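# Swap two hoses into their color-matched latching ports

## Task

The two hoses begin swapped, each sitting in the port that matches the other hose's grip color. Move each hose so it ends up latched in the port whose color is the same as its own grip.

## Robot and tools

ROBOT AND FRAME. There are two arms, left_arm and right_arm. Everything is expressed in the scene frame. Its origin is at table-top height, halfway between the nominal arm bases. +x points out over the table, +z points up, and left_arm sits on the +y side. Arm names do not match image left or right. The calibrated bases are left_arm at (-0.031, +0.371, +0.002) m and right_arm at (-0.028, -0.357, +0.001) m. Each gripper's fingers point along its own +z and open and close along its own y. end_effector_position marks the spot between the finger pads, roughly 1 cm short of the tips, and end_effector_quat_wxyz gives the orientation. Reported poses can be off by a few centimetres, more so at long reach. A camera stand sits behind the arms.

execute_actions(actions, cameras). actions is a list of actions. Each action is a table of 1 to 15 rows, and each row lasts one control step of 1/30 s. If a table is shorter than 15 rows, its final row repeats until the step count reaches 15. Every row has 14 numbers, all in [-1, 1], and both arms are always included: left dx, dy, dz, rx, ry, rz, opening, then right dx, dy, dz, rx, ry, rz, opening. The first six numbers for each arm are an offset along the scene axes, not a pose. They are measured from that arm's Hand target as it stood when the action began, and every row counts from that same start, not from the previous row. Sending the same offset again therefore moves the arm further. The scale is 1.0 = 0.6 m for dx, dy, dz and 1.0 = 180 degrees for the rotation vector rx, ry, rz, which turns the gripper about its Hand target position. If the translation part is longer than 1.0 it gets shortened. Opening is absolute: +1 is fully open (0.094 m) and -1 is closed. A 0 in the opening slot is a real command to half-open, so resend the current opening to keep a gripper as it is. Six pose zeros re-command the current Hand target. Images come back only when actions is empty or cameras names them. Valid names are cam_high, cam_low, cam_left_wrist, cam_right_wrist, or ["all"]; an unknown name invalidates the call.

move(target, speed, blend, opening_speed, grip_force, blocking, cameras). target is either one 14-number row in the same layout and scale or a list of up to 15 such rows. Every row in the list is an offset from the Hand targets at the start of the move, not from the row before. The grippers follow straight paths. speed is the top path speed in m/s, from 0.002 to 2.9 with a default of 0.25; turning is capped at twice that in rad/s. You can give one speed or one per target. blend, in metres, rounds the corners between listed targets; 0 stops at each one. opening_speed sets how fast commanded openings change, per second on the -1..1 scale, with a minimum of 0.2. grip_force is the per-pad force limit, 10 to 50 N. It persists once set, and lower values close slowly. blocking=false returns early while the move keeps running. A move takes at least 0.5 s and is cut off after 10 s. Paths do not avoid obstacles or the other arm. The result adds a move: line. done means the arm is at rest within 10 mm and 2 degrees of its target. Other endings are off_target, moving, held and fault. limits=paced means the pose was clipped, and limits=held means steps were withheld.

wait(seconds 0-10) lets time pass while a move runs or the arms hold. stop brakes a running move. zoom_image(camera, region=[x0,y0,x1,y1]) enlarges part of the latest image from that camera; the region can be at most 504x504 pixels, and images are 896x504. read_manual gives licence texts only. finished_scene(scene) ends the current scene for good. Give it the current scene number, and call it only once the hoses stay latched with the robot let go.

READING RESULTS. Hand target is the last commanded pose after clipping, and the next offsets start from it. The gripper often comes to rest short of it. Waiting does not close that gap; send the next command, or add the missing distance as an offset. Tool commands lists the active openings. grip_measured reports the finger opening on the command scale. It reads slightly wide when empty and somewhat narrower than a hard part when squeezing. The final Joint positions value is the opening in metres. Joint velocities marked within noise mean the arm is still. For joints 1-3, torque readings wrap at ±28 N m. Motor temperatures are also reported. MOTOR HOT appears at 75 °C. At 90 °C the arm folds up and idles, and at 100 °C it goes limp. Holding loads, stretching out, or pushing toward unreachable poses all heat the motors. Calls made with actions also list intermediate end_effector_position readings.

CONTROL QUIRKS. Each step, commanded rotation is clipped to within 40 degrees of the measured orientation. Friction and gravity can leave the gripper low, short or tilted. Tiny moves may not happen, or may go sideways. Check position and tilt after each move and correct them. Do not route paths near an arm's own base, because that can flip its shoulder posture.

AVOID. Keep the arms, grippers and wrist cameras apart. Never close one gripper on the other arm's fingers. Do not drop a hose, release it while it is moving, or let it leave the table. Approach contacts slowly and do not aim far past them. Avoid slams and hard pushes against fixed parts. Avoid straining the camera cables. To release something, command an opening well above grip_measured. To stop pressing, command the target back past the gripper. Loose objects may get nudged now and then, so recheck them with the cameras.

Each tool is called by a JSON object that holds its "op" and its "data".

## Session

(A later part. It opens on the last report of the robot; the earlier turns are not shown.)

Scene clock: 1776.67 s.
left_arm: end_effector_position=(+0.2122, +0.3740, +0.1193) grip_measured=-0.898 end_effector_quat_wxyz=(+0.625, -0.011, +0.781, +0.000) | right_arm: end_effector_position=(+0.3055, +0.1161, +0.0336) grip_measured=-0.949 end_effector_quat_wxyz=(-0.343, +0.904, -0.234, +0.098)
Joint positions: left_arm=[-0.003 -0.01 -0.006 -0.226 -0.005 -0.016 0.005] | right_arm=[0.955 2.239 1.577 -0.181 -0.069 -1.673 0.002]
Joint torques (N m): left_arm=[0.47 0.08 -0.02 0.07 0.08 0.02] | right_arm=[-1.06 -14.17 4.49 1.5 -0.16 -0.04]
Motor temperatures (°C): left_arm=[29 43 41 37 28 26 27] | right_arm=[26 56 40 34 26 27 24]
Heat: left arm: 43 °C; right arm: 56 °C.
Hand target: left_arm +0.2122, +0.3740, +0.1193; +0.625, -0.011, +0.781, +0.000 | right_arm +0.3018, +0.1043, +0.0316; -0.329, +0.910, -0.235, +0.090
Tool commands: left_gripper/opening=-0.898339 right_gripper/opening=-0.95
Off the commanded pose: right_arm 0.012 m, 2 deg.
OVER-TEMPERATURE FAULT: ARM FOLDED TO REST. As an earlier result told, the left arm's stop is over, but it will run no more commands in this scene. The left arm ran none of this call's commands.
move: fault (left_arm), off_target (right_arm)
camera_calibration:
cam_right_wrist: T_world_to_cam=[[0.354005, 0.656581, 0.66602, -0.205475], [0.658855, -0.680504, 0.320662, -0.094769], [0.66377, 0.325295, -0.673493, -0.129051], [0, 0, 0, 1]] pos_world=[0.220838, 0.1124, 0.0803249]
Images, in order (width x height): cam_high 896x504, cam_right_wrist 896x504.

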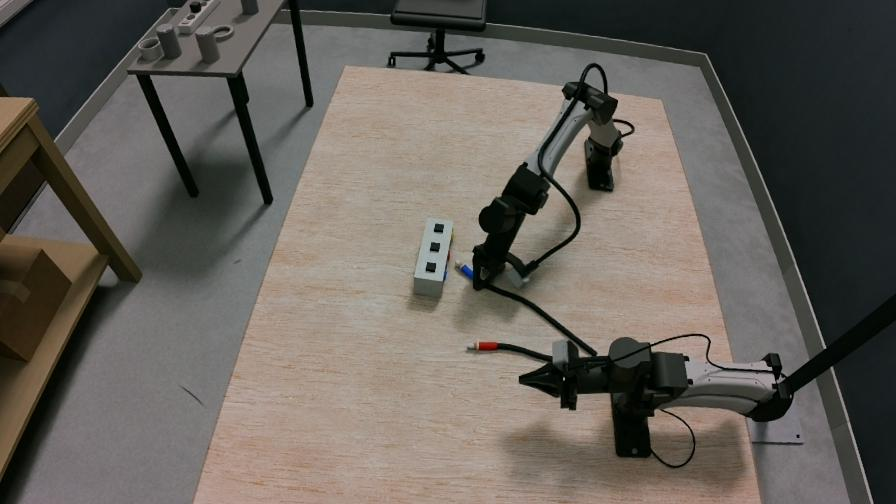

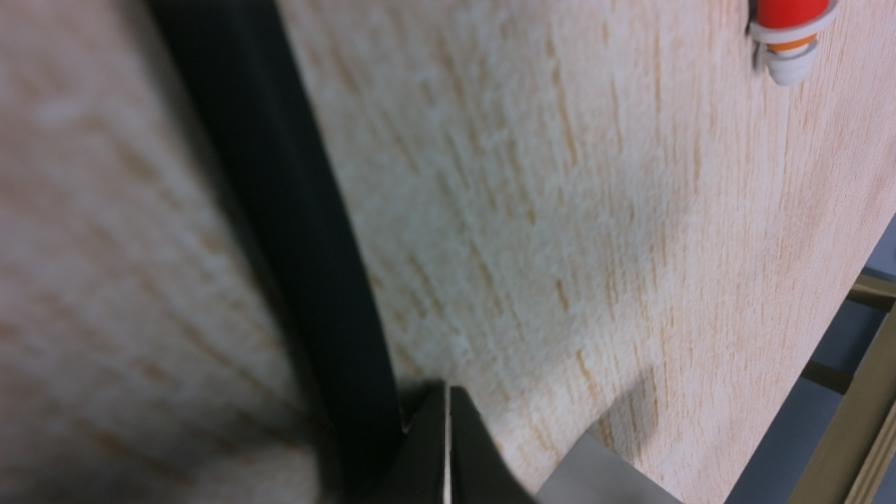

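{"op": "zoom_image", "data": {"camera": "cam_high", "region": [440, 250, 640, 400]}}

Scaled by 2.520.

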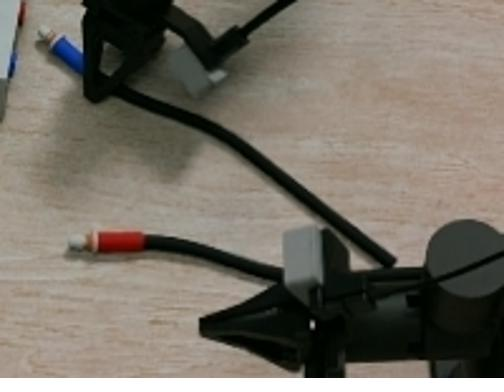

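{"op": "move", "data": {"target": [[0,0,0,0,0,0,-0.9, 0,0,0.1,0,0,0,-0.95],[0,0,0,0,0,0,-0.9, -0.02,-0.057,0.197,-0.0512,0.0422,-0.0880,-0.95]], "speed": 0.12, "blend": 0.02, "cameras": ["cam_right_wrist", "cam_high"]}}

Scene clock: 1866.30 s.
left_arm: end_effector_position=(+0.2122, +0.3740, +0.1193) grip_measured=-0.898 end_effector_quat_wxyz=(+0.625, -0.011, +0.781, +0.000) | right_arm: end_effector_position=(+0.2908, +0.0674, +0.1386) grip_measured=-0.949 end_effector_quat_wxyz=(-0.217, +0.899, -0.371, +0.088)
Joint positions: left_arm=[-0.003 -0.01 -0.006 -0.226 -0.005 -0.016 0.005] | right_arm=[0.969 2.165 2.027 -0.966 0.071 -1.426 0.002]
Joint torques (N m): left_arm=[0.49 0.08 -0.02 0.07 0.08 0.02] | right_arm=[0.61 -12.22 9.54 1.18 0.13 0.11]
Motor temperatures (°C): left_arm=[29 41 39 32 28 26 27] | right_arm=[26 73 38 32 26 27 24]
Heat: left arm: 41 °C; right arm: 73 °C.
Hand target: left_arm +0.2122, +0.3740, +0.1193; +0.625, -0.011, +0.781, +0.000 | right_arm +0.2898, +0.0701, +0.1499; -0.224, +0.897, -0.371, +0.092
Tool commands: left_gripper/opening=-0.898339 right_gripper/opening=-0.95
Off the commanded pose: right_arm 0.012 m, 1 deg.
OVER-TEMPERATURE FAULT: ARM FOLDED TO REST. As an earlier result told, the left arm's stop is over, but it will run no more commands in this scene. The left arm ran none of this call's commands.
move: fault (left_arm), off_target (right_arm)
camera_calibration:
cam_right_wrist: T_world_to_cam=[[0.626255, 0.633093, 0.454969, -0.286669], [0.519416, -0.774016, 0.362086, -0.110746], [0.581388, 0.00955998, -0.81357, 0.0319008], [0, 0, 0, 1]] pos_world=[0.218504, 0.0954642, 0.196478]
Images, in order (width x height): cam_high 896x504, cam_right_wrist 896x504.

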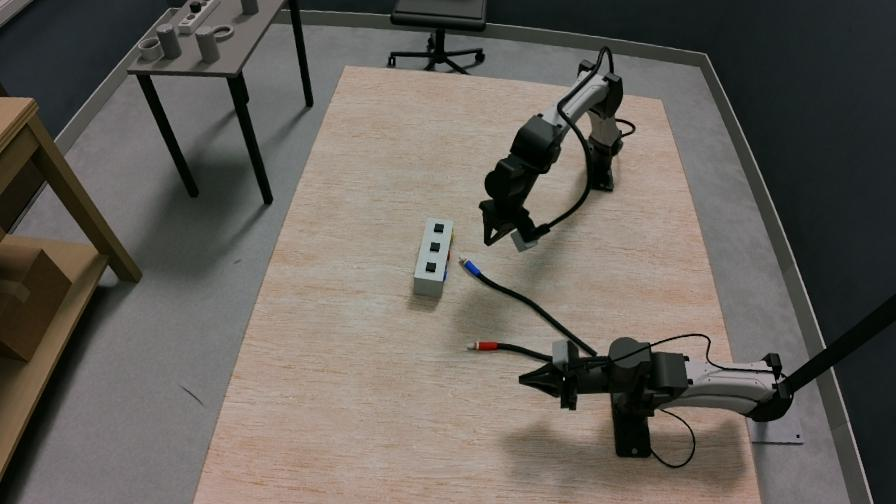

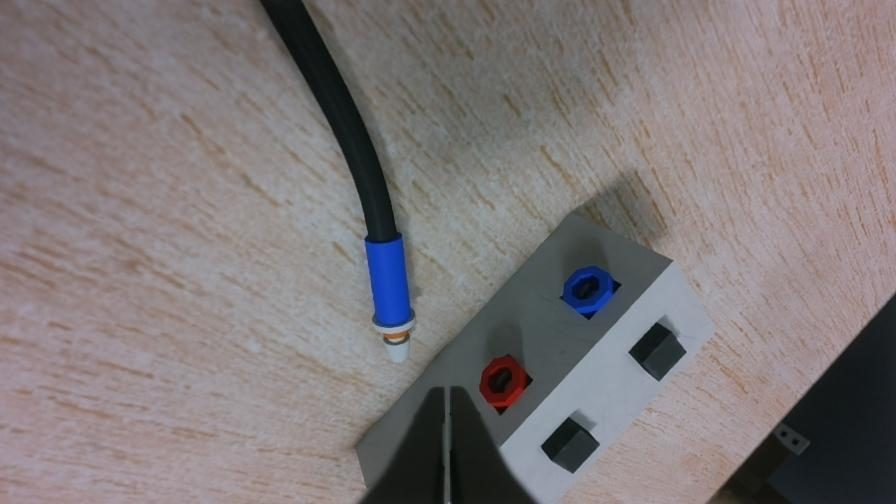

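{"op": "move", "data": {"target": [0,0,0,0,0,0,-0.9, -0.2,-0.33,0.08,0,0,0,-0.95], "speed": 0.25}}

Scene clock: 1871.50 s.
left_arm: end_effector_position=(+0.2122, +0.3740, +0.1193) grip_measured=-0.898 end_effector_quat_wxyz=(+0.625, -0.011, +0.781, +0.000) | right_arm: end_effector_position=(+0.1750, -0.1231, +0.2038) grip_measured=-0.949 end_effector_quat_wxyz=(-0.235, +0.891, -0.374, +0.102)
Joint positions: left_arm=[-0.003 -0.01 -0.006 -0.226 -0.005 -0.016 0.005] | right_arm=[0.911 1.265 1.236 -1.028 0.064 -1.472 0.002]
Joint torques (N m): left_arm=[0.47 0.09 -0.03 0.07 0.08 0.02] | right_arm=[-0.7 -4.52 5.56 1.27 -0.13 -0.08]
Motor temperatures (°C): left_arm=[29 40 39 32 28 26 27] | right_arm=[26 71 39 31 26 27 24]
Heat: left arm: 40 °C; right arm: 71 °C.
Hand target: left_arm +0.2122, +0.3740, +0.1193; +0.625, -0.011, +0.781, +0.000 | right_arm +0.1698, -0.1279, +0.1979; -0.224, +0.897, -0.371, +0.092
Tool commands: left_gripper/opening=-0.898339 right_gripper/opening=-0.95
Off the commanded pose: right_arm 0.009 m, 2 deg.
OVER-TEMPERATURE FAULT: ARM FOLDED TO REST. As an earlier result told, the left arm's stop is over, but it will run no more commands in this scene. The left arm ran none of this call's commands.
move: fault (left_arm)

{"op": "move", "data": {"target": [[0,0,0,0,0,0,-0.9, 0.22,0.28,-0.06,-0.040,0.0387,0.0052,-0.35],[0,0,0,0,0,0,-0.9, 0.247,0.323,-0.188,-0.040,0.0387,0.0052,-0.35]], "speed": 0.2, "blend": 0.02, "cameras": ["cam_right_wrist"]}}

Scene clock: 1914.93 s.
left_arm: end_effector_position=(+0.2122, +0.3740, +0.1193) grip_measured=-0.898 end_effector_quat_wxyz=(+0.625, -0.011, +0.781, +0.000) | right_arm: end_effector_position=(+0.3196, +0.0610, +0.0920) grip_measured=-0.352 end_effector_quat_wxyz=(-0.143, +0.914, -0.375, +0.067)
Joint positions: left_arm=[-0.003 -0.01 -0.006 -0.226 -0.005 -0.016 0.005] | right_arm=[0.911 2.416 2.325 -1.168 0.046 -1.479 0.03]
Joint torques (N m): left_arm=[0.47 0.09 -0.02 0.07 0.09 0.02] | right_arm=[0.18 -12.04 6.09 1.24 -0.15 -0.05]
Motor temperatures (°C): left_arm=[29 40 38 31 28 26 27] | right_arm=[26 52 39 31 26 27 24]
Heat: left arm: 40 °C; right arm: 52 °C.
Hand target: left_arm +0.2122, +0.3740, +0.1193; +0.625, -0.011, +0.781, +0.000 | right_arm +0.3180, +0.0659, +0.0849; -0.145, +0.916, -0.370, +0.059
Tool commands: left_gripper/opening=-0.898339 right_gripper/opening=-0.35
Off the commanded pose: right_arm 0.009 m, 1 deg.
OVER-TEMPERATURE FAULT: ARM FOLDED TO REST. As an earlier result told, the left arm's stop is over, but it will run no more commands in this scene. The left arm ran none of this call's commands.
move: fault (left_arm)
camera_calibration:
cam_right_wrist: T_world_to_cam=[[0.66396, 0.680412, 0.310157, -0.280931], [0.556984, -0.726757, 0.401987, -0.132271], [0.498926, -0.0941508, -0.861515, 0.014404], [0, 0, 0, 1]] pos_world=[0.253013, 0.0963762, 0.152714]
Images, in order (width x height): cam_right_wrist 896x504.

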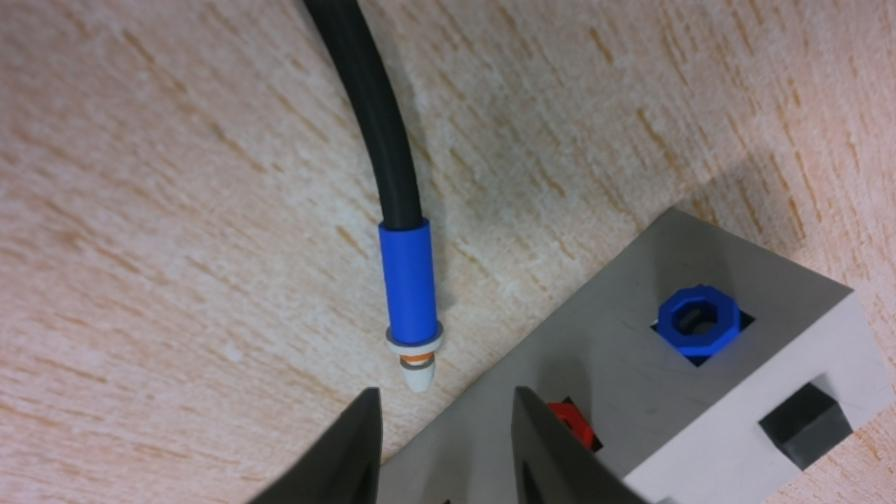

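{"op": "move", "data": {"target": [0,0,0,0,0,0,-0.9, -0.004,0.012,-0.05,0,0,0,-0.35], "speed": 0.1, "cameras": ["cam_right_wrist"]}}

Scene clock: 1922.17 s.
left_arm: end_effector_position=(+0.2122, +0.3740, +0.1193) grip_measured=-0.898 end_effector_quat_wxyz=(+0.625, -0.011, +0.781, +0.000) | right_arm: end_effector_position=(+0.3197, +0.0689, +0.0674) grip_measured=-0.352 end_effector_quat_wxyz=(-0.149, +0.914, -0.371, +0.068)
Joint positions: left_arm=[-0.003 -0.01 -0.006 -0.226 -0.005 -0.016 0.005] | right_arm=[0.92 2.421 2.233 -1.058 0.046 -1.478 0.03]
Joint torques (N m): left_arm=[0.47 0.09 -0.02 0.07 0.08 0.02] | right_arm=[0.53 -11.7 5.55 1.25 -0.11 0.09]
Heat: left arm: 40 °C; right arm: 52 °C.
Hand target: left_arm +0.2122, +0.3740, +0.1193; +0.625, -0.011, +0.781, +0.000 | right_arm +0.3157, +0.0730, +0.0551; -0.145, +0.916, -0.370, +0.059
Tool commands: left_gripper/opening=-0.898339 right_gripper/opening=-0.35
Off the commanded pose: right_arm 0.014 m, 1 deg.
OVER-TEMPERATURE FAULT: ARM FOLDED TO REST. As an earlier result told, the left arm's stop is over, but it will run no more commands in this scene. The left arm ran none of this call's commands.
move: fault (left_arm), off_target (right_arm)
camera_calibration:
cam_right_wrist: T_world_to_cam=[[0.65616, 0.682786, 0.321337, -0.277268], [0.559992, -0.726007, 0.399153, -0.117599], [0.505829, -0.0819621, -0.858731, -0.00936347], [0, 0, 0, 1]] pos_world=[0.252524, 0.10317, 0.127996]
Images, in order (width x height): cam_right_wrist 896x504.

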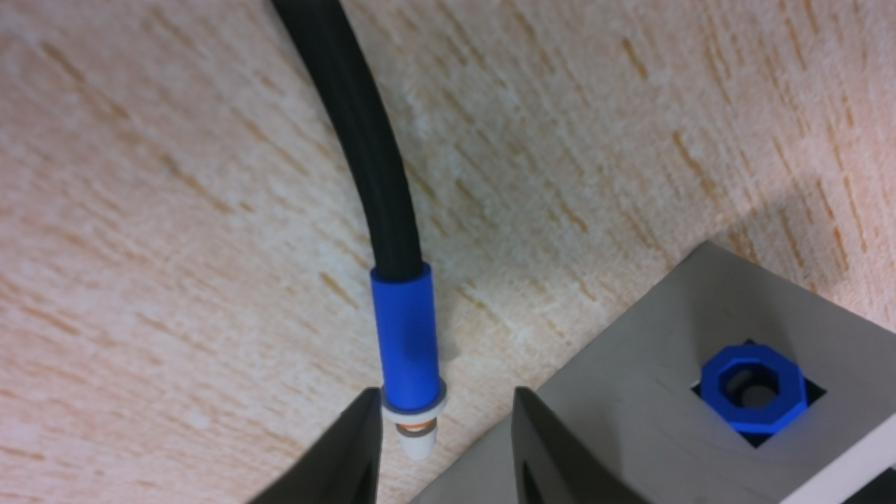

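{"op": "move", "data": {"target": [0,0,0,0,0,0,-0.9, -0.007,0.0,-0.046,0,0,0,-0.35], "speed": 0.08, "cameras": ["cam_right_wrist"]}}

Scene clock: 1929.80 s.
left_arm: end_effector_position=(+0.2122, +0.3740, +0.1193) grip_measured=-0.898 end_effector_quat_wxyz=(+0.625, -0.011, +0.781, +0.000) | right_arm: end_effector_position=(+0.3159, +0.0698, +0.0363) grip_measured=-0.352 end_effector_quat_wxyz=(-0.146, +0.915, -0.371, +0.066)
Joint positions: left_arm=[-0.003 -0.01 -0.006 -0.226 -0.005 -0.016 0.005] | right_arm=[0.926 2.421 2.112 -0.943 0.046 -1.472 0.03]
Joint torques (N m): left_arm=[0.47 0.09 -0.03 0.07 0.08 0.02] | right_arm=[0.53 -12.36 5.29 1.23 -0.09 0.09]
Heat: left arm: 39 °C; right arm: 52 °C.
Hand target: left_arm +0.2122, +0.3740, +0.1193; +0.625, -0.011, +0.781, +0.000 | right_arm +0.3115, +0.0730, +0.0274; -0.145, +0.916, -0.370, +0.059
Tool commands: left_gripper/opening=-0.898339 right_gripper/opening=-0.35
Off the commanded pose: right_arm 0.010 m, 1 deg.
OVER-TEMPERATURE FAULT: ARM FOLDED TO REST. As an earlier result told, the left arm's stop is over, but it will run no more commands in this scene. The left arm ran none of this call's commands.
move: fault (left_arm)
camera_calibration:
cam_right_wrist: T_world_to_cam=[[0.657338, 0.684302, 0.315655, -0.265563], [0.562494, -0.724278, 0.398776, -0.103294], [0.501505, -0.0845761, -0.861011, -0.0324197], [0, 0, 0, 1]] pos_world=[0.248925, 0.10417, 0.0971038]
Images, in order (width x height): cam_right_wrist 896x504.

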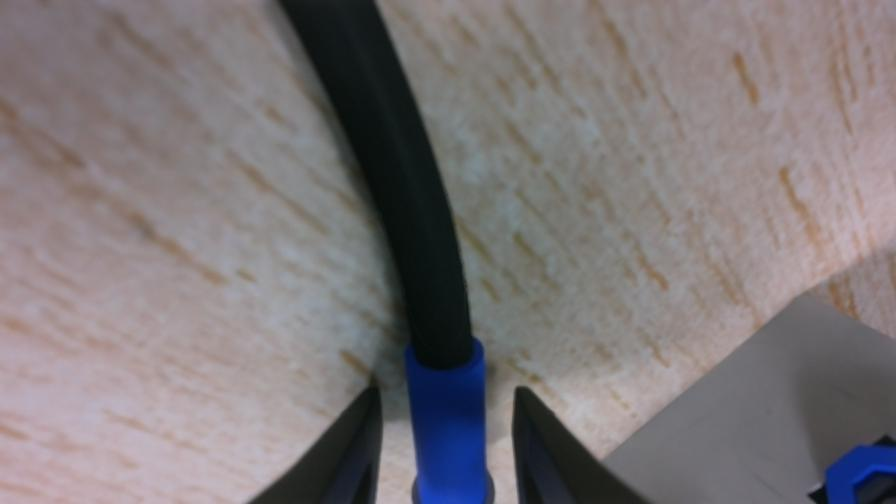

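{"op": "move", "data": {"target": [0,0,0,0,0,0,-0.9, 0,0,0,0,0,0,-0.75], "opening_speed": 0.5, "grip_force": [50, 30], "cameras": ["cam_right_wrist"]}}

Scene clock: 1933.13 s.
left_arm: end_effector_position=(+0.2122, +0.3740, +0.1193) grip_measured=-0.898 end_effector_quat_wxyz=(+0.625, -0.011, +0.781, +0.000) | right_arm: end_effector_position=(+0.3161, +0.0700, +0.0364) grip_measured=-0.661 end_effector_quat_wxyz=(-0.147, +0.915, -0.371, +0.066)
Joint positions: left_arm=[-0.003 -0.01 -0.006 -0.226 -0.005 -0.016 0.005] | right_arm=[0.926 2.421 2.112 -0.942 0.046 -1.472 0.016]
Joint torques (N m): left_arm=[0.49 0.09 -0.03 0.07 0.08 0.02] | right_arm=[0.53 -12.36 5.3 1.24 -0.09 0.08]
Heat: left arm: 39 °C; right arm: 53 °C.
Hand target: left_arm +0.2122, +0.3740, +0.1193; +0.625, -0.011, +0.781, +0.000 | right_arm +0.3115, +0.0730, +0.0274; -0.145, +0.916, -0.370, +0.059
Tool commands: left_gripper/opening=-0.898339 right_gripper/opening=-0.75
Off the commanded pose: right_arm 0.010 m, 1 deg.
OVER-TEMPERATURE FAULT: ARM FOLDED TO REST. As an earlier result told, the left arm's stop is over, but it will run no more commands in this scene. The left arm ran none of this call's commands.
grip_force (N): 50, 30
move: fault (left_arm)
camera_calibration:
cam_right_wrist: T_world_to_cam=[[0.657092, 0.684034, 0.316746, -0.265879], [0.562234, -0.724623, 0.398515, -0.103174], [0.502119, -0.0837752, -0.860731, -0.0326822], [0, 0, 0, 1]] pos_world=[0.249125, 0.10437, 0.0972021]
Images, in order (width x height): cam_right_wrist 896x504.

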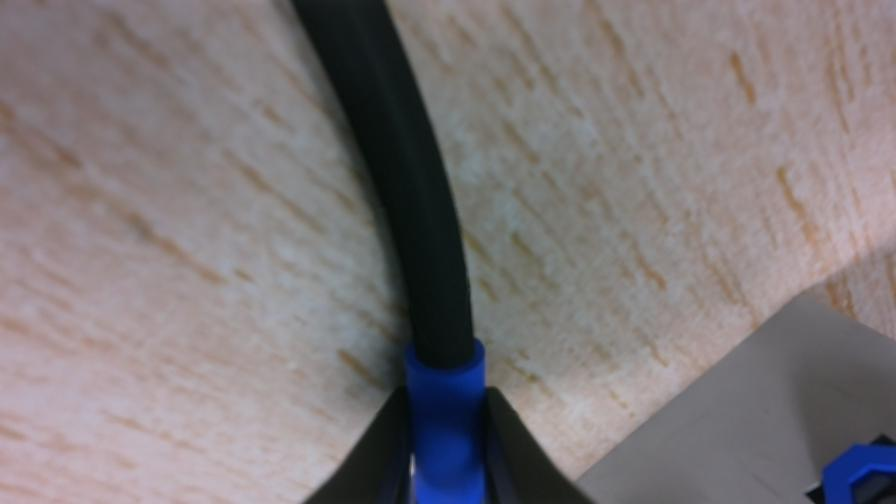

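{"op": "move", "data": {"target": [[0,0,0,0,0,0,-0.9, 0,0,0.055,0,0,0,-0.75],[0,0,0,0,0,0,-0.9, -0.2025,0.095,0.065,0,0,0.222,-0.75]], "speed": 0.08, "blend": 0.01, "cameras": ["cam_right_wrist", "cam_high"]}}

Scene clock: 1969.10 s.
left_arm: end_effector_position=(+0.2122, +0.3740, +0.1193) grip_measured=-0.898 end_effector_quat_wxyz=(+0.625, -0.011, +0.781, +0.000) | right_arm: end_effector_position=(+0.1960, +0.1259, +0.0419) grip_measured=-0.662 end_effector_quat_wxyz=(-0.136, +0.989, -0.047, +0.009)
Joint positions: left_arm=[-0.003 -0.01 -0.006 -0.226 -0.005 -0.016 0.005] | right_arm=[1.126 2.41 2.129 -1.031 -0.093 -1.928 0.016]
Joint torques (N m): left_arm=[0.49 0.09 -0.02 0.08 0.09 0.02] | right_arm=[0.47 -16.66 7.73 0.67 -0.32 -0.15]
Motor temperatures (°C): left_arm=[29 39 37 29 28 26 27] | right_arm=[26 57 39 30 26 27 25]
Heat: left arm: 39 °C; right arm: 57 °C.
Hand target: left_arm +0.2122, +0.3740, +0.1193; +0.625, -0.011, +0.781, +0.000 | right_arm +0.1900, +0.1301, +0.0663; -0.156, +0.987, -0.035, +0.006
Tool commands: left_gripper/opening=-0.898339 right_gripper/opening=-0.75
Off the commanded pose: right_arm 0.026 m, 3 deg.
OVER-TEMPERATURE FAULT: ARM FOLDED TO REST. As an earlier result told, the left arm's stop is over, but it will run no more commands in this scene. The left arm ran none of this call's commands.
grip_force (N): 50, 30
move: fault (left_arm), off_target (right_arm)
camera_calibration:
cam_right_wrist: T_world_to_cam=[[0.0882929, 0.958714, 0.27032, -0.148045], [0.896264, -0.194879, 0.398414, -0.129442], [0.434645, 0.207101, -0.876466, 0.014349], [0, 0, 0, 1]] pos_world=[0.122849, 0.113736, 0.104167]
Images, in order (width x height): cam_high 896x504, cam_right_wrist 896x504.

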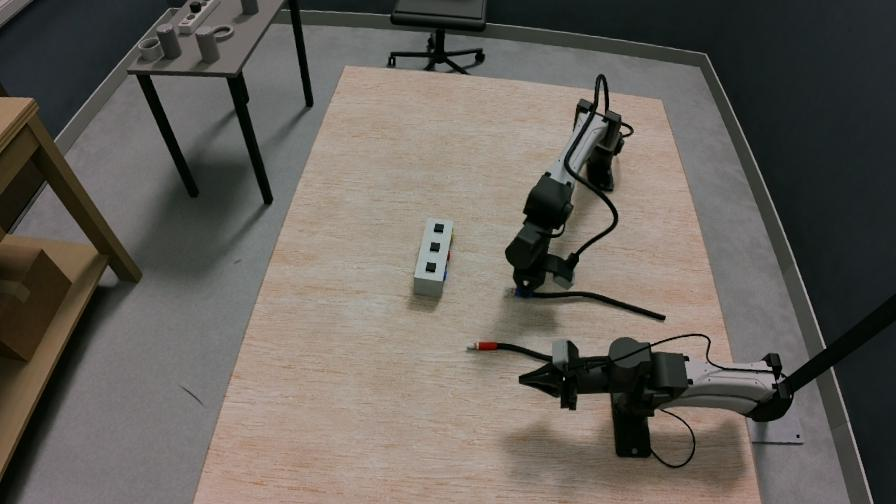

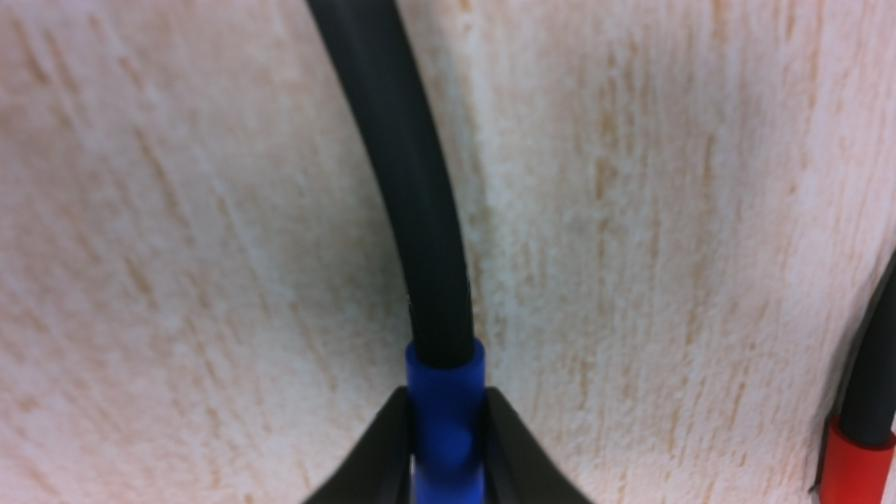

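{"op": "move", "data": {"target": [0,0,0,0,0,0,-0.9, 0,0,-0.012,0,0,0,-0.75], "speed": 0.05}}

Scene clock: 1975.70 s.
left_arm: end_effector_position=(+0.2122, +0.3740, +0.1193) grip_measured=-0.898 end_effector_quat_wxyz=(+0.625, -0.011, +0.781, +0.000) | right_arm: end_effector_position=(+0.1959, +0.1258, +0.0418) grip_measured=-0.662 end_effector_quat_wxyz=(-0.136, +0.990, -0.047, +0.009)
Joint positions: left_arm=[-0.003 -0.01 -0.006 -0.226 -0.005 -0.016 0.005] | right_arm=[1.126 2.41 2.129 -1.032 -0.093 -1.928 0.016]
Joint torques (N m): left_arm=[0.49 0.09 -0.03 0.07 0.08 0.02] | right_arm=[0.49 -16.44 5.57 0.94 -0.31 -0.14]
Motor temperatures (°C): left_arm=[29 39 37 29 28 26 27] | right_arm=[26 59 40 30 26 27 25]
Heat: left arm: 39 °C; right arm: 59 °C.
Hand target: left_arm +0.2122, +0.3740, +0.1193; +0.625, -0.011, +0.781, +0.000 | right_arm +0.1899, +0.1300, +0.0591; -0.156, +0.987, -0.035, +0.006
Tool commands: left_gripper/opening=-0.898339 right_gripper/opening=-0.75
Off the commanded pose: right_arm 0.019 m, 3 deg.
OVER-TEMPERATURE FAULT: ARM FOLDED TO REST. As an earlier result told, the left arm's stop is over, but it will run no more commands in this scene. The left arm ran none of this call's commands.
grip_force (N): 50, 30
move: fault (left_arm), off_target (right_arm)

{"op": "move", "data": {"target": [0,0,0,0,0,0,-0.9, 0,0,-0.022,0,0,0,-0.75], "speed": 0.05}}

Scene clock: 1978.67 s.
left_arm: end_effector_position=(+0.2122, +0.3740, +0.1193) grip_measured=-0.898 end_effector_quat_wxyz=(+0.625, -0.011, +0.781, +0.000) | right_arm: end_effector_position=(+0.1945, +0.1235, +0.0349) grip_measured=-0.662 end_effector_quat_wxyz=(-0.134, +0.990, -0.047, +0.008)
Joint positions: left_arm=[-0.003 -0.01 -0.006 -0.226 -0.005 -0.016 0.005] | right_arm=[1.126 2.404 2.091 -1.005 -0.094 -1.929 0.016]
Joint torques (N m): left_arm=[0.47 0.08 -0.02 0.07 0.08 0.02] | right_arm=[0.47 -15.61 4.75 1.18 -0.31 -0.14]
Motor temperatures (°C): left_arm=[29 39 37 29 28 26 27] | right_arm=[26 60 40 30 26 27 25]
Heat: left arm: 39 °C; right arm: 60 °C.
Hand target: left_arm +0.2122, +0.3740, +0.1193; +0.625, -0.011, +0.781, +0.000 | right_arm +0.1899, +0.1301, +0.0461; -0.156, +0.987, -0.035, +0.006
Tool commands: left_gripper/opening=-0.898339 right_gripper/opening=-0.75
Off the commanded pose: right_arm 0.014 m, 3 deg.
OVER-TEMPERATURE FAULT: ARM FOLDED TO REST. As an earlier result told, the left arm's stop is over, but it will run no more commands in this scene. The left arm ran none of this call's commands.
grip_force (N): 50, 30
move: fault (left_arm), off_target (right_arm)

{"op": "move", "data": {"target": [0,0,0,0,0,0,-0.9, 0,0,0,0,0,0,-0.3], "opening_speed": 0.4, "cameras": ["cam_right_wrist"]}}

{"op": "move", "data": {"target": [[0,0,0,0,0,0,-0.9, 0,0,0.08,0,0,0,-0.3],[0,0,0,0,0,0,-0.9, -0.02,-0.15,0.20,0,0,0,-0.3]], "speed": 0.15, "blend": 0.02, "cameras": ["cam_right_wrist"]}}

Scene clock: 1983.23 s.
left_arm: end_effector_position=(+0.2122, +0.3740, +0.1193) grip_measured=-0.898 end_effector_quat_wxyz=(+0.625, -0.011, +0.781, +0.000) | right_arm: end_effector_position=(+0.1949, +0.1248, +0.0336) grip_measured=-0.301 end_effector_quat_wxyz=(-0.137, +0.989, -0.046, +0.009)
Joint positions: left_arm=[-0.003 -0.01 -0.006 -0.226 -0.005 -0.016 0.005] | right_arm=[1.126 2.404 2.085 -0.993 -0.095 -1.929 0.033]
Joint torques (N m): left_arm=[0.47 0.09 -0.02 0.07 0.09 0.02] | right_arm=[0.49 -15.65 5.24 1.07 -0.29 -0.13]
Motor temperatures (°C): left_arm=[29 38 37 29 28 26 27] | right_arm=[26 61 40 30 26 27 25]
Heat: left arm: 38 °C; right arm: 61 °C.
Hand target: left_arm +0.2122, +0.3740, +0.1193; +0.625, -0.011, +0.781, +0.000 | right_arm +0.1899, +0.1300, +0.0460; -0.156, +0.987, -0.035, +0.006
Tool commands: left_gripper/opening=-0.898339 right_gripper/opening=-0.3
Off the commanded pose: right_arm 0.014 m, 3 deg.
OVER-TEMPERATURE FAULT: ARM FOLDED TO REST. As an earlier result told, the left arm's stop is over, but it will run no more commands in this scene. The left arm ran none of this call's commands.
grip_force (N): 50, 30
move: fault (left_arm), off_target (right_arm)
camera_calibration:
cam_right_wrist: T_world_to_cam=[[0.0866696, 0.958457, 0.271752, -0.144413], [0.897148, -0.193688, 0.397002, -0.125729], [0.433144, 0.209394, -0.876664, 0.00776243], [0, 0, 0, 1]] pos_world=[0.121952, 0.112436, 0.0959645]
Images, in order (width x height): cam_right_wrist 896x504.

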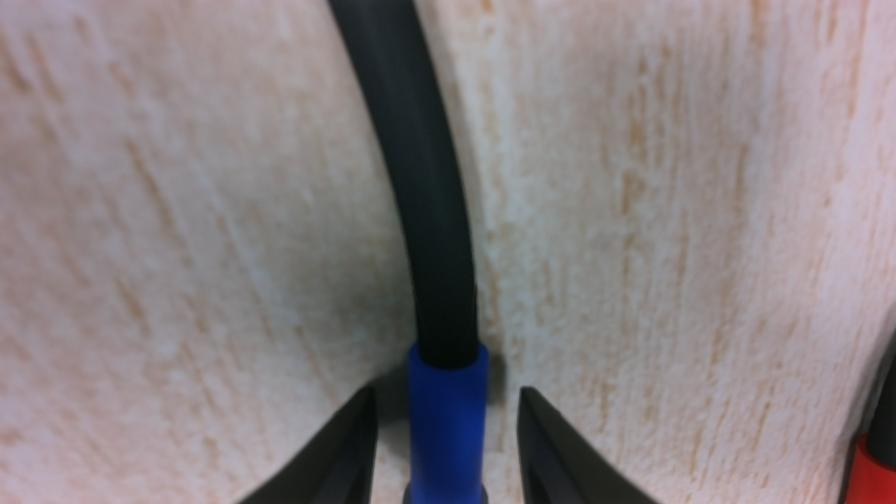

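Scene clock: 1984.93 s.
left_arm: end_effector_position=(+0.2122, +0.3740, +0.1193) grip_measured=-0.898 end_effector_quat_wxyz=(+0.625, -0.011, +0.781, +0.000) | right_arm: end_effector_position=(+0.1837, +0.0470, +0.1588) grip_measured=-0.301 end_effector_quat_wxyz=(-0.154, +0.987, -0.041, +0.015)
Joint positions: left_arm=[-0.003 -0.01 -0.006 -0.226 -0.005 -0.016 0.005] | right_arm=[1.063 2.028 1.962 -1.216 -0.115 -1.998 0.033]
Joint torques (N m): left_arm=[0.49 0.09 -0.03 0.07 0.08 0.02] | right_arm=[-0.51 -12.88 5.24 0.73 -0.31 -0.14]
Motor temperatures (°C): left_arm=[29 38 37 29 28 26 27] | right_arm=[26 61 40 30 26 27 25]
Heat: left arm: 38 °C; right arm: 61 °C.
Hand target: left_arm +0.2122, +0.3740, +0.1193; +0.625, -0.011, +0.781, +0.000 | right_arm +0.1779, +0.0400, +0.1659; -0.156, +0.987, -0.035, +0.006
Tool commands: left_gripper/opening=-0.898339 right_gripper/opening=-0.3
Off the commanded pose: right_arm 0.012 m, 1 deg.
OVER-TEMPERATURE FAULT: ARM FOLDED TO REST. As an earlier result told, the left arm's stop is over, but it will run no more commands in this scene. The left arm ran none of this call's commands.
grip_force (N): 50, 30
move: fault (left_arm), off_target (right_arm)
camera_calibration:
cam_right_wrist: T_world_to_cam=[[0.0732623, 0.949789, 0.304192, -0.105155], [0.892329, -0.198645, 0.405326, -0.180668], [0.445401, 0.241745, -0.862078, 0.132595], [0, 0, 0, 1]] pos_world=[0.109861, 0.0319323, 0.219524]
Images, in order (width x height): cam_right_wrist 896x504.

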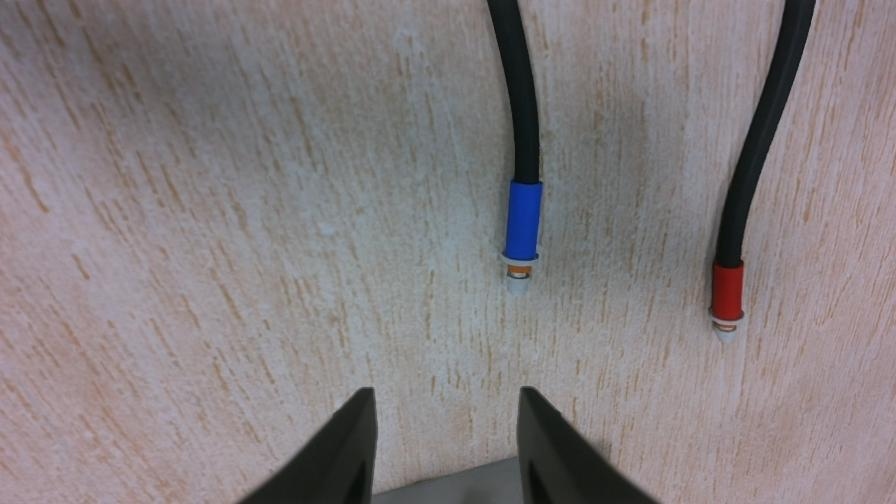

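{"op": "move", "data": {"target": [[0,0,0,0,0,0,-0.9, -0.013,-0.15,0.157,0,0,0,-0.3],[0,0,0,0,0,0,-0.9, -0.013,-0.233,0.157,0.0115,0.154,-0.4755,-0.3],[0,0,0,0,0,0,-0.9, -0.013,-0.233,0.157,0.023,0.3076,-0.951,-0.3]], "speed": [0.25, 0.5, 0.5], "blend": [0.02, 0, 0]}}

Scene clock: 2016.37 s.
left_arm: end_effector_position=(+0.2122, +0.3740, +0.1193) grip_measured=-0.898 end_effector_quat_wxyz=(+0.625, -0.011, +0.781, +0.000) | right_arm: end_effector_position=(+0.1766, -0.0929, +0.2561) grip_measured=-0.301 end_effector_quat_wxyz=(+0.016, +0.025, +0.987, +0.159)
Joint positions: left_arm=[-0.003 -0.01 -0.006 -0.226 -0.005 -0.016 0.005] | right_arm=[0.834 1.662 1.895 -1.542 -0.186 0.89 0.033]
Joint torques (N m): left_arm=[0.47 0.09 -0.02 0.08 0.08 0.02] | right_arm=[-0.57 -9.05 4.78 0.78 -0.12 0.13]
Motor temperatures (°C): left_arm=[29 38 37 29 28 26 27] | right_arm=[26 62 40 29 26 27 25]
Heat: left arm: 38 °C; right arm: 62 °C.
Hand target: left_arm +0.2122, +0.3740, +0.1193; +0.625, -0.011, +0.781, +0.000 | right_arm +0.1701, -0.0998, +0.2602; +0.006, +0.034, +0.987, +0.156
Tool commands: left_gripper/opening=-0.898339 right_gripper/opening=-0.3
Off the commanded pose: right_arm 0.010 m, 2 deg.
OVER-TEMPERATURE FAULT: ARM FOLDED TO REST. As an earlier result told, the left arm's stop is over, but it will run no more commands in this scene. The left arm ran none of this call's commands.
joint sent to its limit (right arm) — joint 4 (wrist pitch), lower limit. The joint targets still meet the commanded pose.
grip_force (N): 50, 30
move: fault (left_arm)

{"op": "move", "data": {"target": [[0,0,0,0,0,0,-0.9, 0.0,0.08,-0.04,-0.1167,-0.3494,-0.0611,-0.3]], "speed": 0.35, "cameras": ["cam_right_wrist", "cam_high"]}}

Scene clock: 2024.83 s.
left_arm: end_effector_position=(+0.2122, +0.3740, +0.1193) grip_measured=-0.898 end_effector_quat_wxyz=(+0.625, -0.011, +0.781, +0.000) | right_arm: end_effector_position=(+0.1695, -0.0529, +0.2384) grip_measured=-0.301 end_effector_quat_wxyz=(+0.529, +0.030, +0.848, -0.021)
Joint positions: left_arm=[-0.003 -0.01 -0.006 -0.226 -0.005 -0.016 0.005] | right_arm=[1.459 1.716 1.525 -1.269 1.113 1.443 0.033]
Joint torques (N m): left_arm=[0.47 0.1 -0.02 0.08 0.08 0.02] | right_arm=[0.25 -6.23 5.87 0.53 0.85 0.29]
Motor temperatures (°C): left_arm=[29 38 37 28 28 26 27] | right_arm=[26 60 39 29 26 27 24]
Heat: left arm: 38 °C; right arm: 60 °C.
Hand target: left_arm +0.2122, +0.3740, +0.1193; +0.625, -0.011, +0.781, +0.000 | right_arm +0.1701, -0.0518, +0.2361; +0.537, +0.036, +0.843, -0.024
Tool commands: left_gripper/opening=-0.898339 right_gripper/opening=-0.3
Off the commanded pose: right_arm 0.003 m, 1 deg.
OVER-TEMPERATURE FAULT: ARM FOLDED TO REST. As an earlier result told, the left arm's stop is over, but it will run no more commands in this scene. The left arm ran none of this call's commands.
grip_force (N): 50, 30
move: fault (left_arm)
camera_calibration:
cam_right_wrist: T_world_to_cam=[[-0.0725413, -0.997343, 0.00673161, -0.0408388], [-0.765972, 0.0513874, -0.640817, 0.32362], [0.638768, -0.0516419, -0.767664, 0.160864], [0, 0, 0, 1]] pos_world=[0.142167, -0.0490529, 0.331146]
Images, in order (width x height): cam_high 896x504, cam_right_wrist 896x504.

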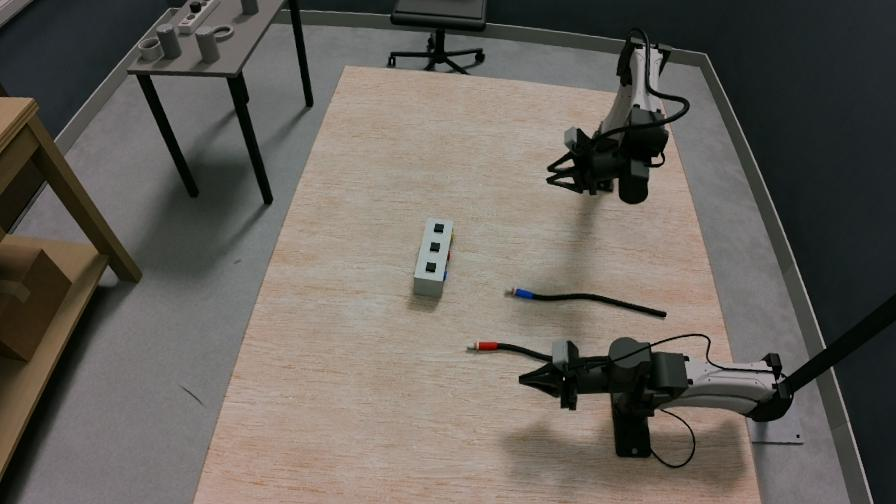

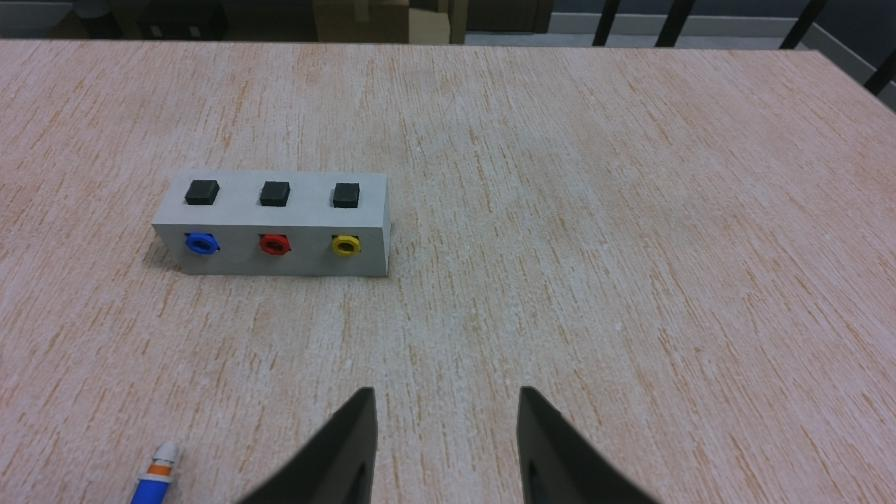

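{"op": "move", "data": {"target": [[0,0,0,0,0,0,-0.9, 0.0432,0.2913,-0.2268,0,0,0,-0.3]], "speed": 0.2, "cameras": ["cam_right_wrist"]}}

Scene clock: 2036.00 s.
left_arm: end_effector_position=(+0.2122, +0.3740, +0.1193) grip_measured=-0.898 end_effector_quat_wxyz=(+0.625, -0.011, +0.781, +0.000) | right_arm: end_effector_position=(+0.1928, +0.1213, +0.0999) grip_measured=-0.301 end_effector_quat_wxyz=(+0.531, +0.025, +0.847, -0.025)
Joint positions: left_arm=[-0.003 -0.01 -0.006 -0.226 -0.005 -0.016 0.005] | right_arm=[1.459 2.52 2.204 -1.145 1.117 1.431 0.033]
Joint torques (N m): left_arm=[0.49 0.09 -0.03 0.07 0.08 0.02] | right_arm=[-0.39 -11.71 8.64 0.43 0.8 0.22]
Motor temperatures (°C): left_arm=[29 38 36 28 28 26 27] | right_arm=[26 58 40 28 26 27 24]
Heat: left arm: 38 °C; right arm: 58 °C.
Hand target: left_arm +0.2122, +0.3740, +0.1193; +0.625, -0.011, +0.781, +0.000 | right_arm +0.1960, +0.1230, +0.1000; +0.537, +0.036, +0.843, -0.024
Tool commands: left_gripper/opening=-0.898339 right_gripper/opening=-0.3
Off the commanded pose: right_arm 0.004 m, 1 deg.
OVER-TEMPERATURE FAULT: ARM FOLDED TO REST. As an earlier result told, the left arm's stop is over, but it will run no more commands in this scene. The left arm ran none of this call's commands.
grip_force (N): 50, 30
move: fault (left_arm)
camera_calibration:
cam_right_wrist: T_world_to_cam=[[-0.0679414, -0.997514, 0.0187224, 0.133536], [-0.763922, 0.0399426, -0.644071, 0.245052], [0.641722, -0.0580616, -0.764736, 0.0486382], [0, 0, 0, 1]] pos_world=[0.165061, 0.12624, 0.192526]
Images, in order (width x height): cam_right_wrist 896x504.

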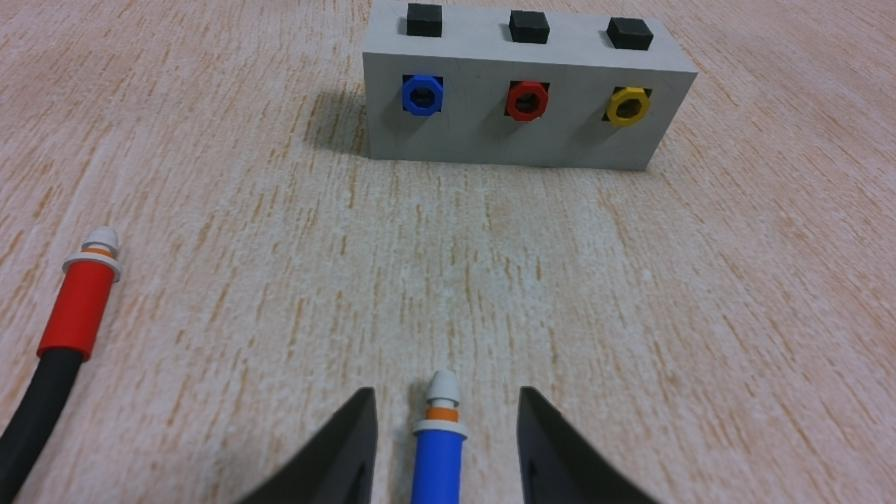

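{"op": "move", "data": {"target": [[0,0,0,0,0,0,-0.9, 0.002,0.007,-0.08,0,0,-0.0083,-0.3]], "speed": 0.1, "cameras": ["cam_right_wrist"]}}

Scene clock: 2047.20 s.
left_arm: end_effector_position=(+0.2122, +0.3740, +0.1193) grip_measured=-0.898 end_effector_quat_wxyz=(+0.625, -0.011, +0.781, +0.000) | right_arm: end_effector_position=(+0.1927, +0.1211, +0.0504) grip_measured=-0.301 end_effector_quat_wxyz=(+0.528, +0.025, +0.848, -0.048)
Joint positions: left_arm=[-0.003 -0.01 -0.006 -0.226 -0.005 -0.016 0.005] | right_arm=[1.459 2.633 2.222 -1.139 1.117 1.485 0.033]
Joint torques (N m): left_arm=[0.49 0.09 -0.02 0.07 0.08 0.02] | right_arm=[-0.51 -12.3 8.43 0.6 0.81 0.31]
Motor temperatures (°C): left_arm=[29 37 36 28 28 26 27] | right_arm=[26 61 41 28 26 27 24]
Heat: left arm: 37 °C; right arm: 61 °C.
Hand target: left_arm +0.2122, +0.3740, +0.1193; +0.625, -0.011, +0.781, +0.000 | right_arm +0.1972, +0.1272, +0.0520; +0.536, +0.047, +0.842, -0.031
Tool commands: left_gripper/opening=-0.898339 right_gripper/opening=-0.3
Off the commanded pose: right_arm 0.008 m, 3 deg.
OVER-TEMPERATURE FAULT: ARM FOLDED TO REST. As an earlier result told, the left arm's stop is over, but it will run no more commands in this scene. The left arm ran none of this call's commands.
grip_force (N): 50, 30
move: fault (left_arm), off_target (right_arm)
camera_calibration:
cam_right_wrist: T_world_to_cam=[[-0.0911046, -0.99413, 0.0583541, 0.136242], [-0.76737, 0.032735, -0.640368, 0.214518], [0.634699, -0.10312, -0.765848, 0.0177034], [0, 0, 0, 1]] pos_world=[0.165791, 0.130246, 0.142979]
Images, in order (width x height): cam_right_wrist 896x504.

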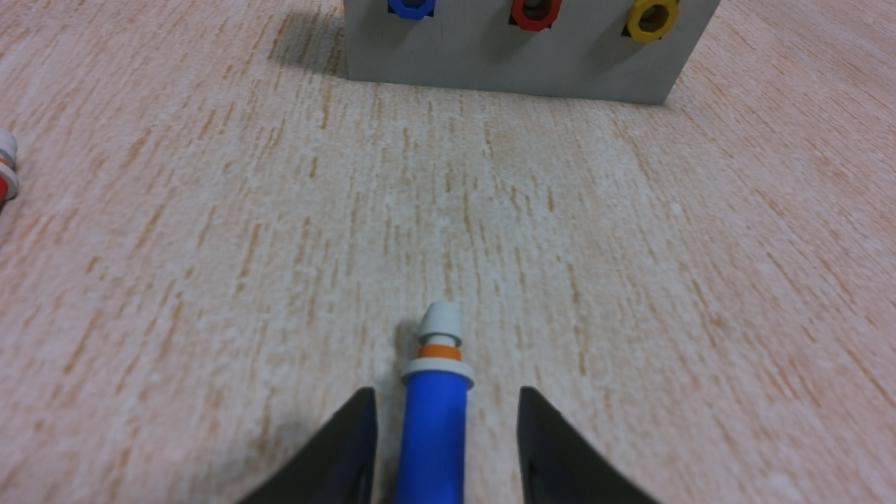

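{"op": "move", "data": {"target": [[0,0,0,0,0,0,-0.9, 0.0,0.007,-0.02,0,0,0,-0.3]], "speed": 0.06, "cameras": ["cam_right_wrist"]}}

Scene clock: 2054.43 s.
left_arm: end_effector_position=(+0.2122, +0.3740, +0.1193) grip_measured=-0.898 end_effector_quat_wxyz=(+0.625, -0.011, +0.781, +0.000) | right_arm: end_effector_position=(+0.1932, +0.1249, +0.0403) grip_measured=-0.301 end_effector_quat_wxyz=(+0.528, +0.025, +0.848, -0.048)
Joint positions: left_arm=[-0.003 -0.01 -0.006 -0.226 -0.005 -0.016 0.005] | right_arm=[1.459 2.669 2.251 -1.134 1.117 1.488 0.033]
Joint torques (N m): left_arm=[0.49 0.09 -0.02 0.07 0.08 0.02] | right_arm=[-0.39 -12.18 8.39 0.64 0.81 0.3]
Motor temperatures (°C): left_arm=[29 37 36 28 28 26 27] | right_arm=[26 62 41 28 26 27 24]
Heat: left arm: 37 °C; right arm: 62 °C.
Hand target: left_arm +0.2122, +0.3740, +0.1193; +0.625, -0.011, +0.781, +0.000 | right_arm +0.1972, +0.1315, +0.0401; +0.536, +0.047, +0.842, -0.030
Tool commands: left_gripper/opening=-0.898339 right_gripper/opening=-0.3
Off the commanded pose: right_arm 0.008 m, 3 deg.
OVER-TEMPERATURE FAULT: ARM FOLDED TO REST. As an earlier result told, the left arm's stop is over, but it will run no more commands in this scene. The left arm ran none of this call's commands.
grip_force (N): 50, 30
move: fault (left_arm), off_target (right_arm)
camera_calibration:
cam_right_wrist: T_world_to_cam=[[-0.0924335, -0.994033, 0.0579245, 0.140936], [-0.767337, 0.0340393, -0.64034, 0.20814], [0.634547, -0.103636, -0.765904, 0.0100042], [0, 0, 0, 1]] pos_world=[0.166393, 0.134047, 0.132779]
Images, in order (width x height): cam_right_wrist 896x504.

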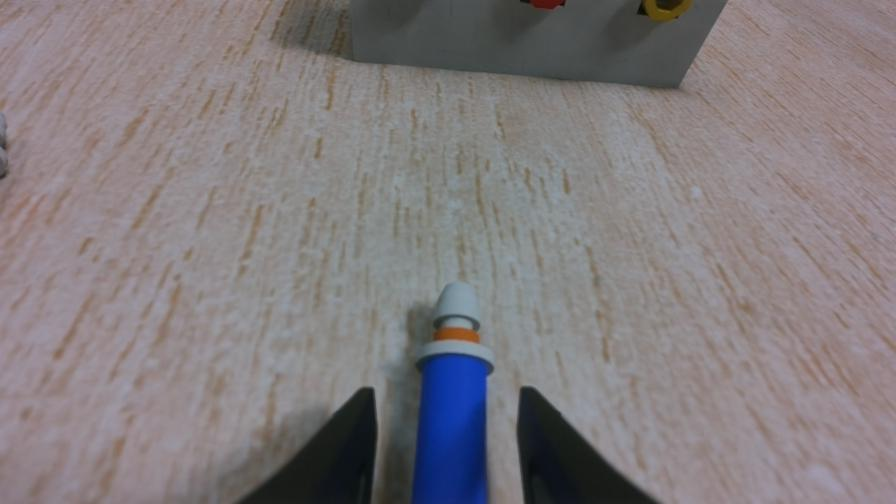

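{"op": "move", "data": {"target": [[0,0,0,0,0,0,-0.9, 0.0,0.0,0,0,0,0,-0.85]], "opening_speed": 0.5, "grip_force": [50, 50], "cameras": ["cam_right_wrist"]}}

Scene clock: 2058.67 s.
left_arm: end_effector_position=(+0.2122, +0.3740, +0.1193) grip_measured=-0.898 end_effector_quat_wxyz=(+0.625, -0.011, +0.781, +0.000) | right_arm: end_effector_position=(+0.1949, +0.1265, +0.0458) grip_measured=-0.848 end_effector_quat_wxyz=(+0.537, +0.028, +0.842, -0.045)
Joint positions: left_arm=[-0.003 -0.01 -0.006 -0.226 -0.005 -0.016 0.005] | right_arm=[1.459 2.669 2.26 -1.133 1.137 1.488 0.007]
Joint torques (N m): left_arm=[0.49 0.09 -0.02 0.07 0.08 0.02] | right_arm=[-0.39 -12.03 7.83 0.63 0.6 0.3]
Motor temperatures (°C): left_arm=[29 37 36 28 28 26 27] | right_arm=[26 62 41 28 26 27 24]
Heat: left arm: 37 °C; right arm: 62 °C.
Hand target: left_arm +0.2122, +0.3740, +0.1193; +0.625, -0.011, +0.781, +0.000 | right_arm +0.1972, +0.1314, +0.0400; +0.536, +0.047, +0.842, -0.031
Tool commands: left_gripper/opening=-0.898339 right_gripper/opening=-0.85
Off the commanded pose: right_arm 0.008 m, 3 deg.
OVER-TEMPERATURE FAULT: ARM FOLDED TO REST. As an earlier result told, the left arm's stop is over, but it will run no more commands in this scene. The left arm ran none of this call's commands.
move: fault (left_arm), off_target (right_arm)
camera_calibration:
cam_right_wrist: T_world_to_cam=[[-0.0943046, -0.994384, 0.0480397, 0.143237], [-0.753662, 0.0397803, -0.656057, 0.210204], [0.650462, -0.0980749, -0.75318, 0.00896265], [0, 0, 0, 1]] pos_world=[0.166101, 0.13495, 0.137775]
Images, in order (width x height): cam_right_wrist 896x504.

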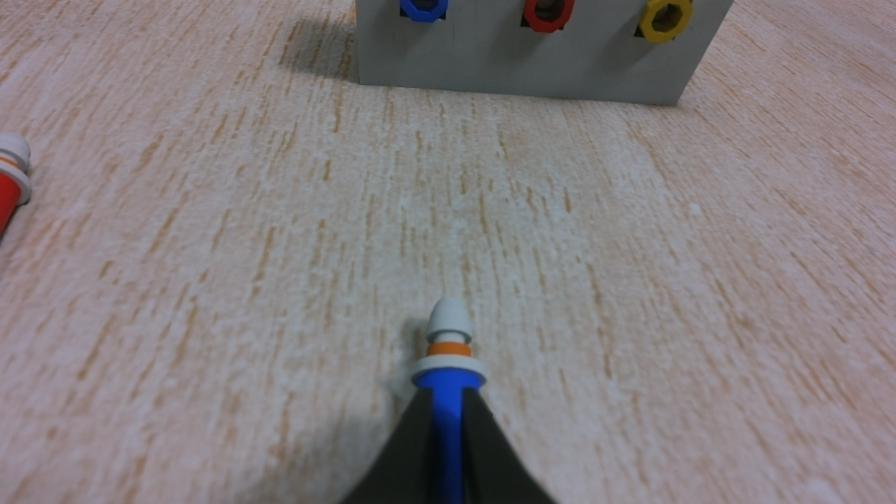

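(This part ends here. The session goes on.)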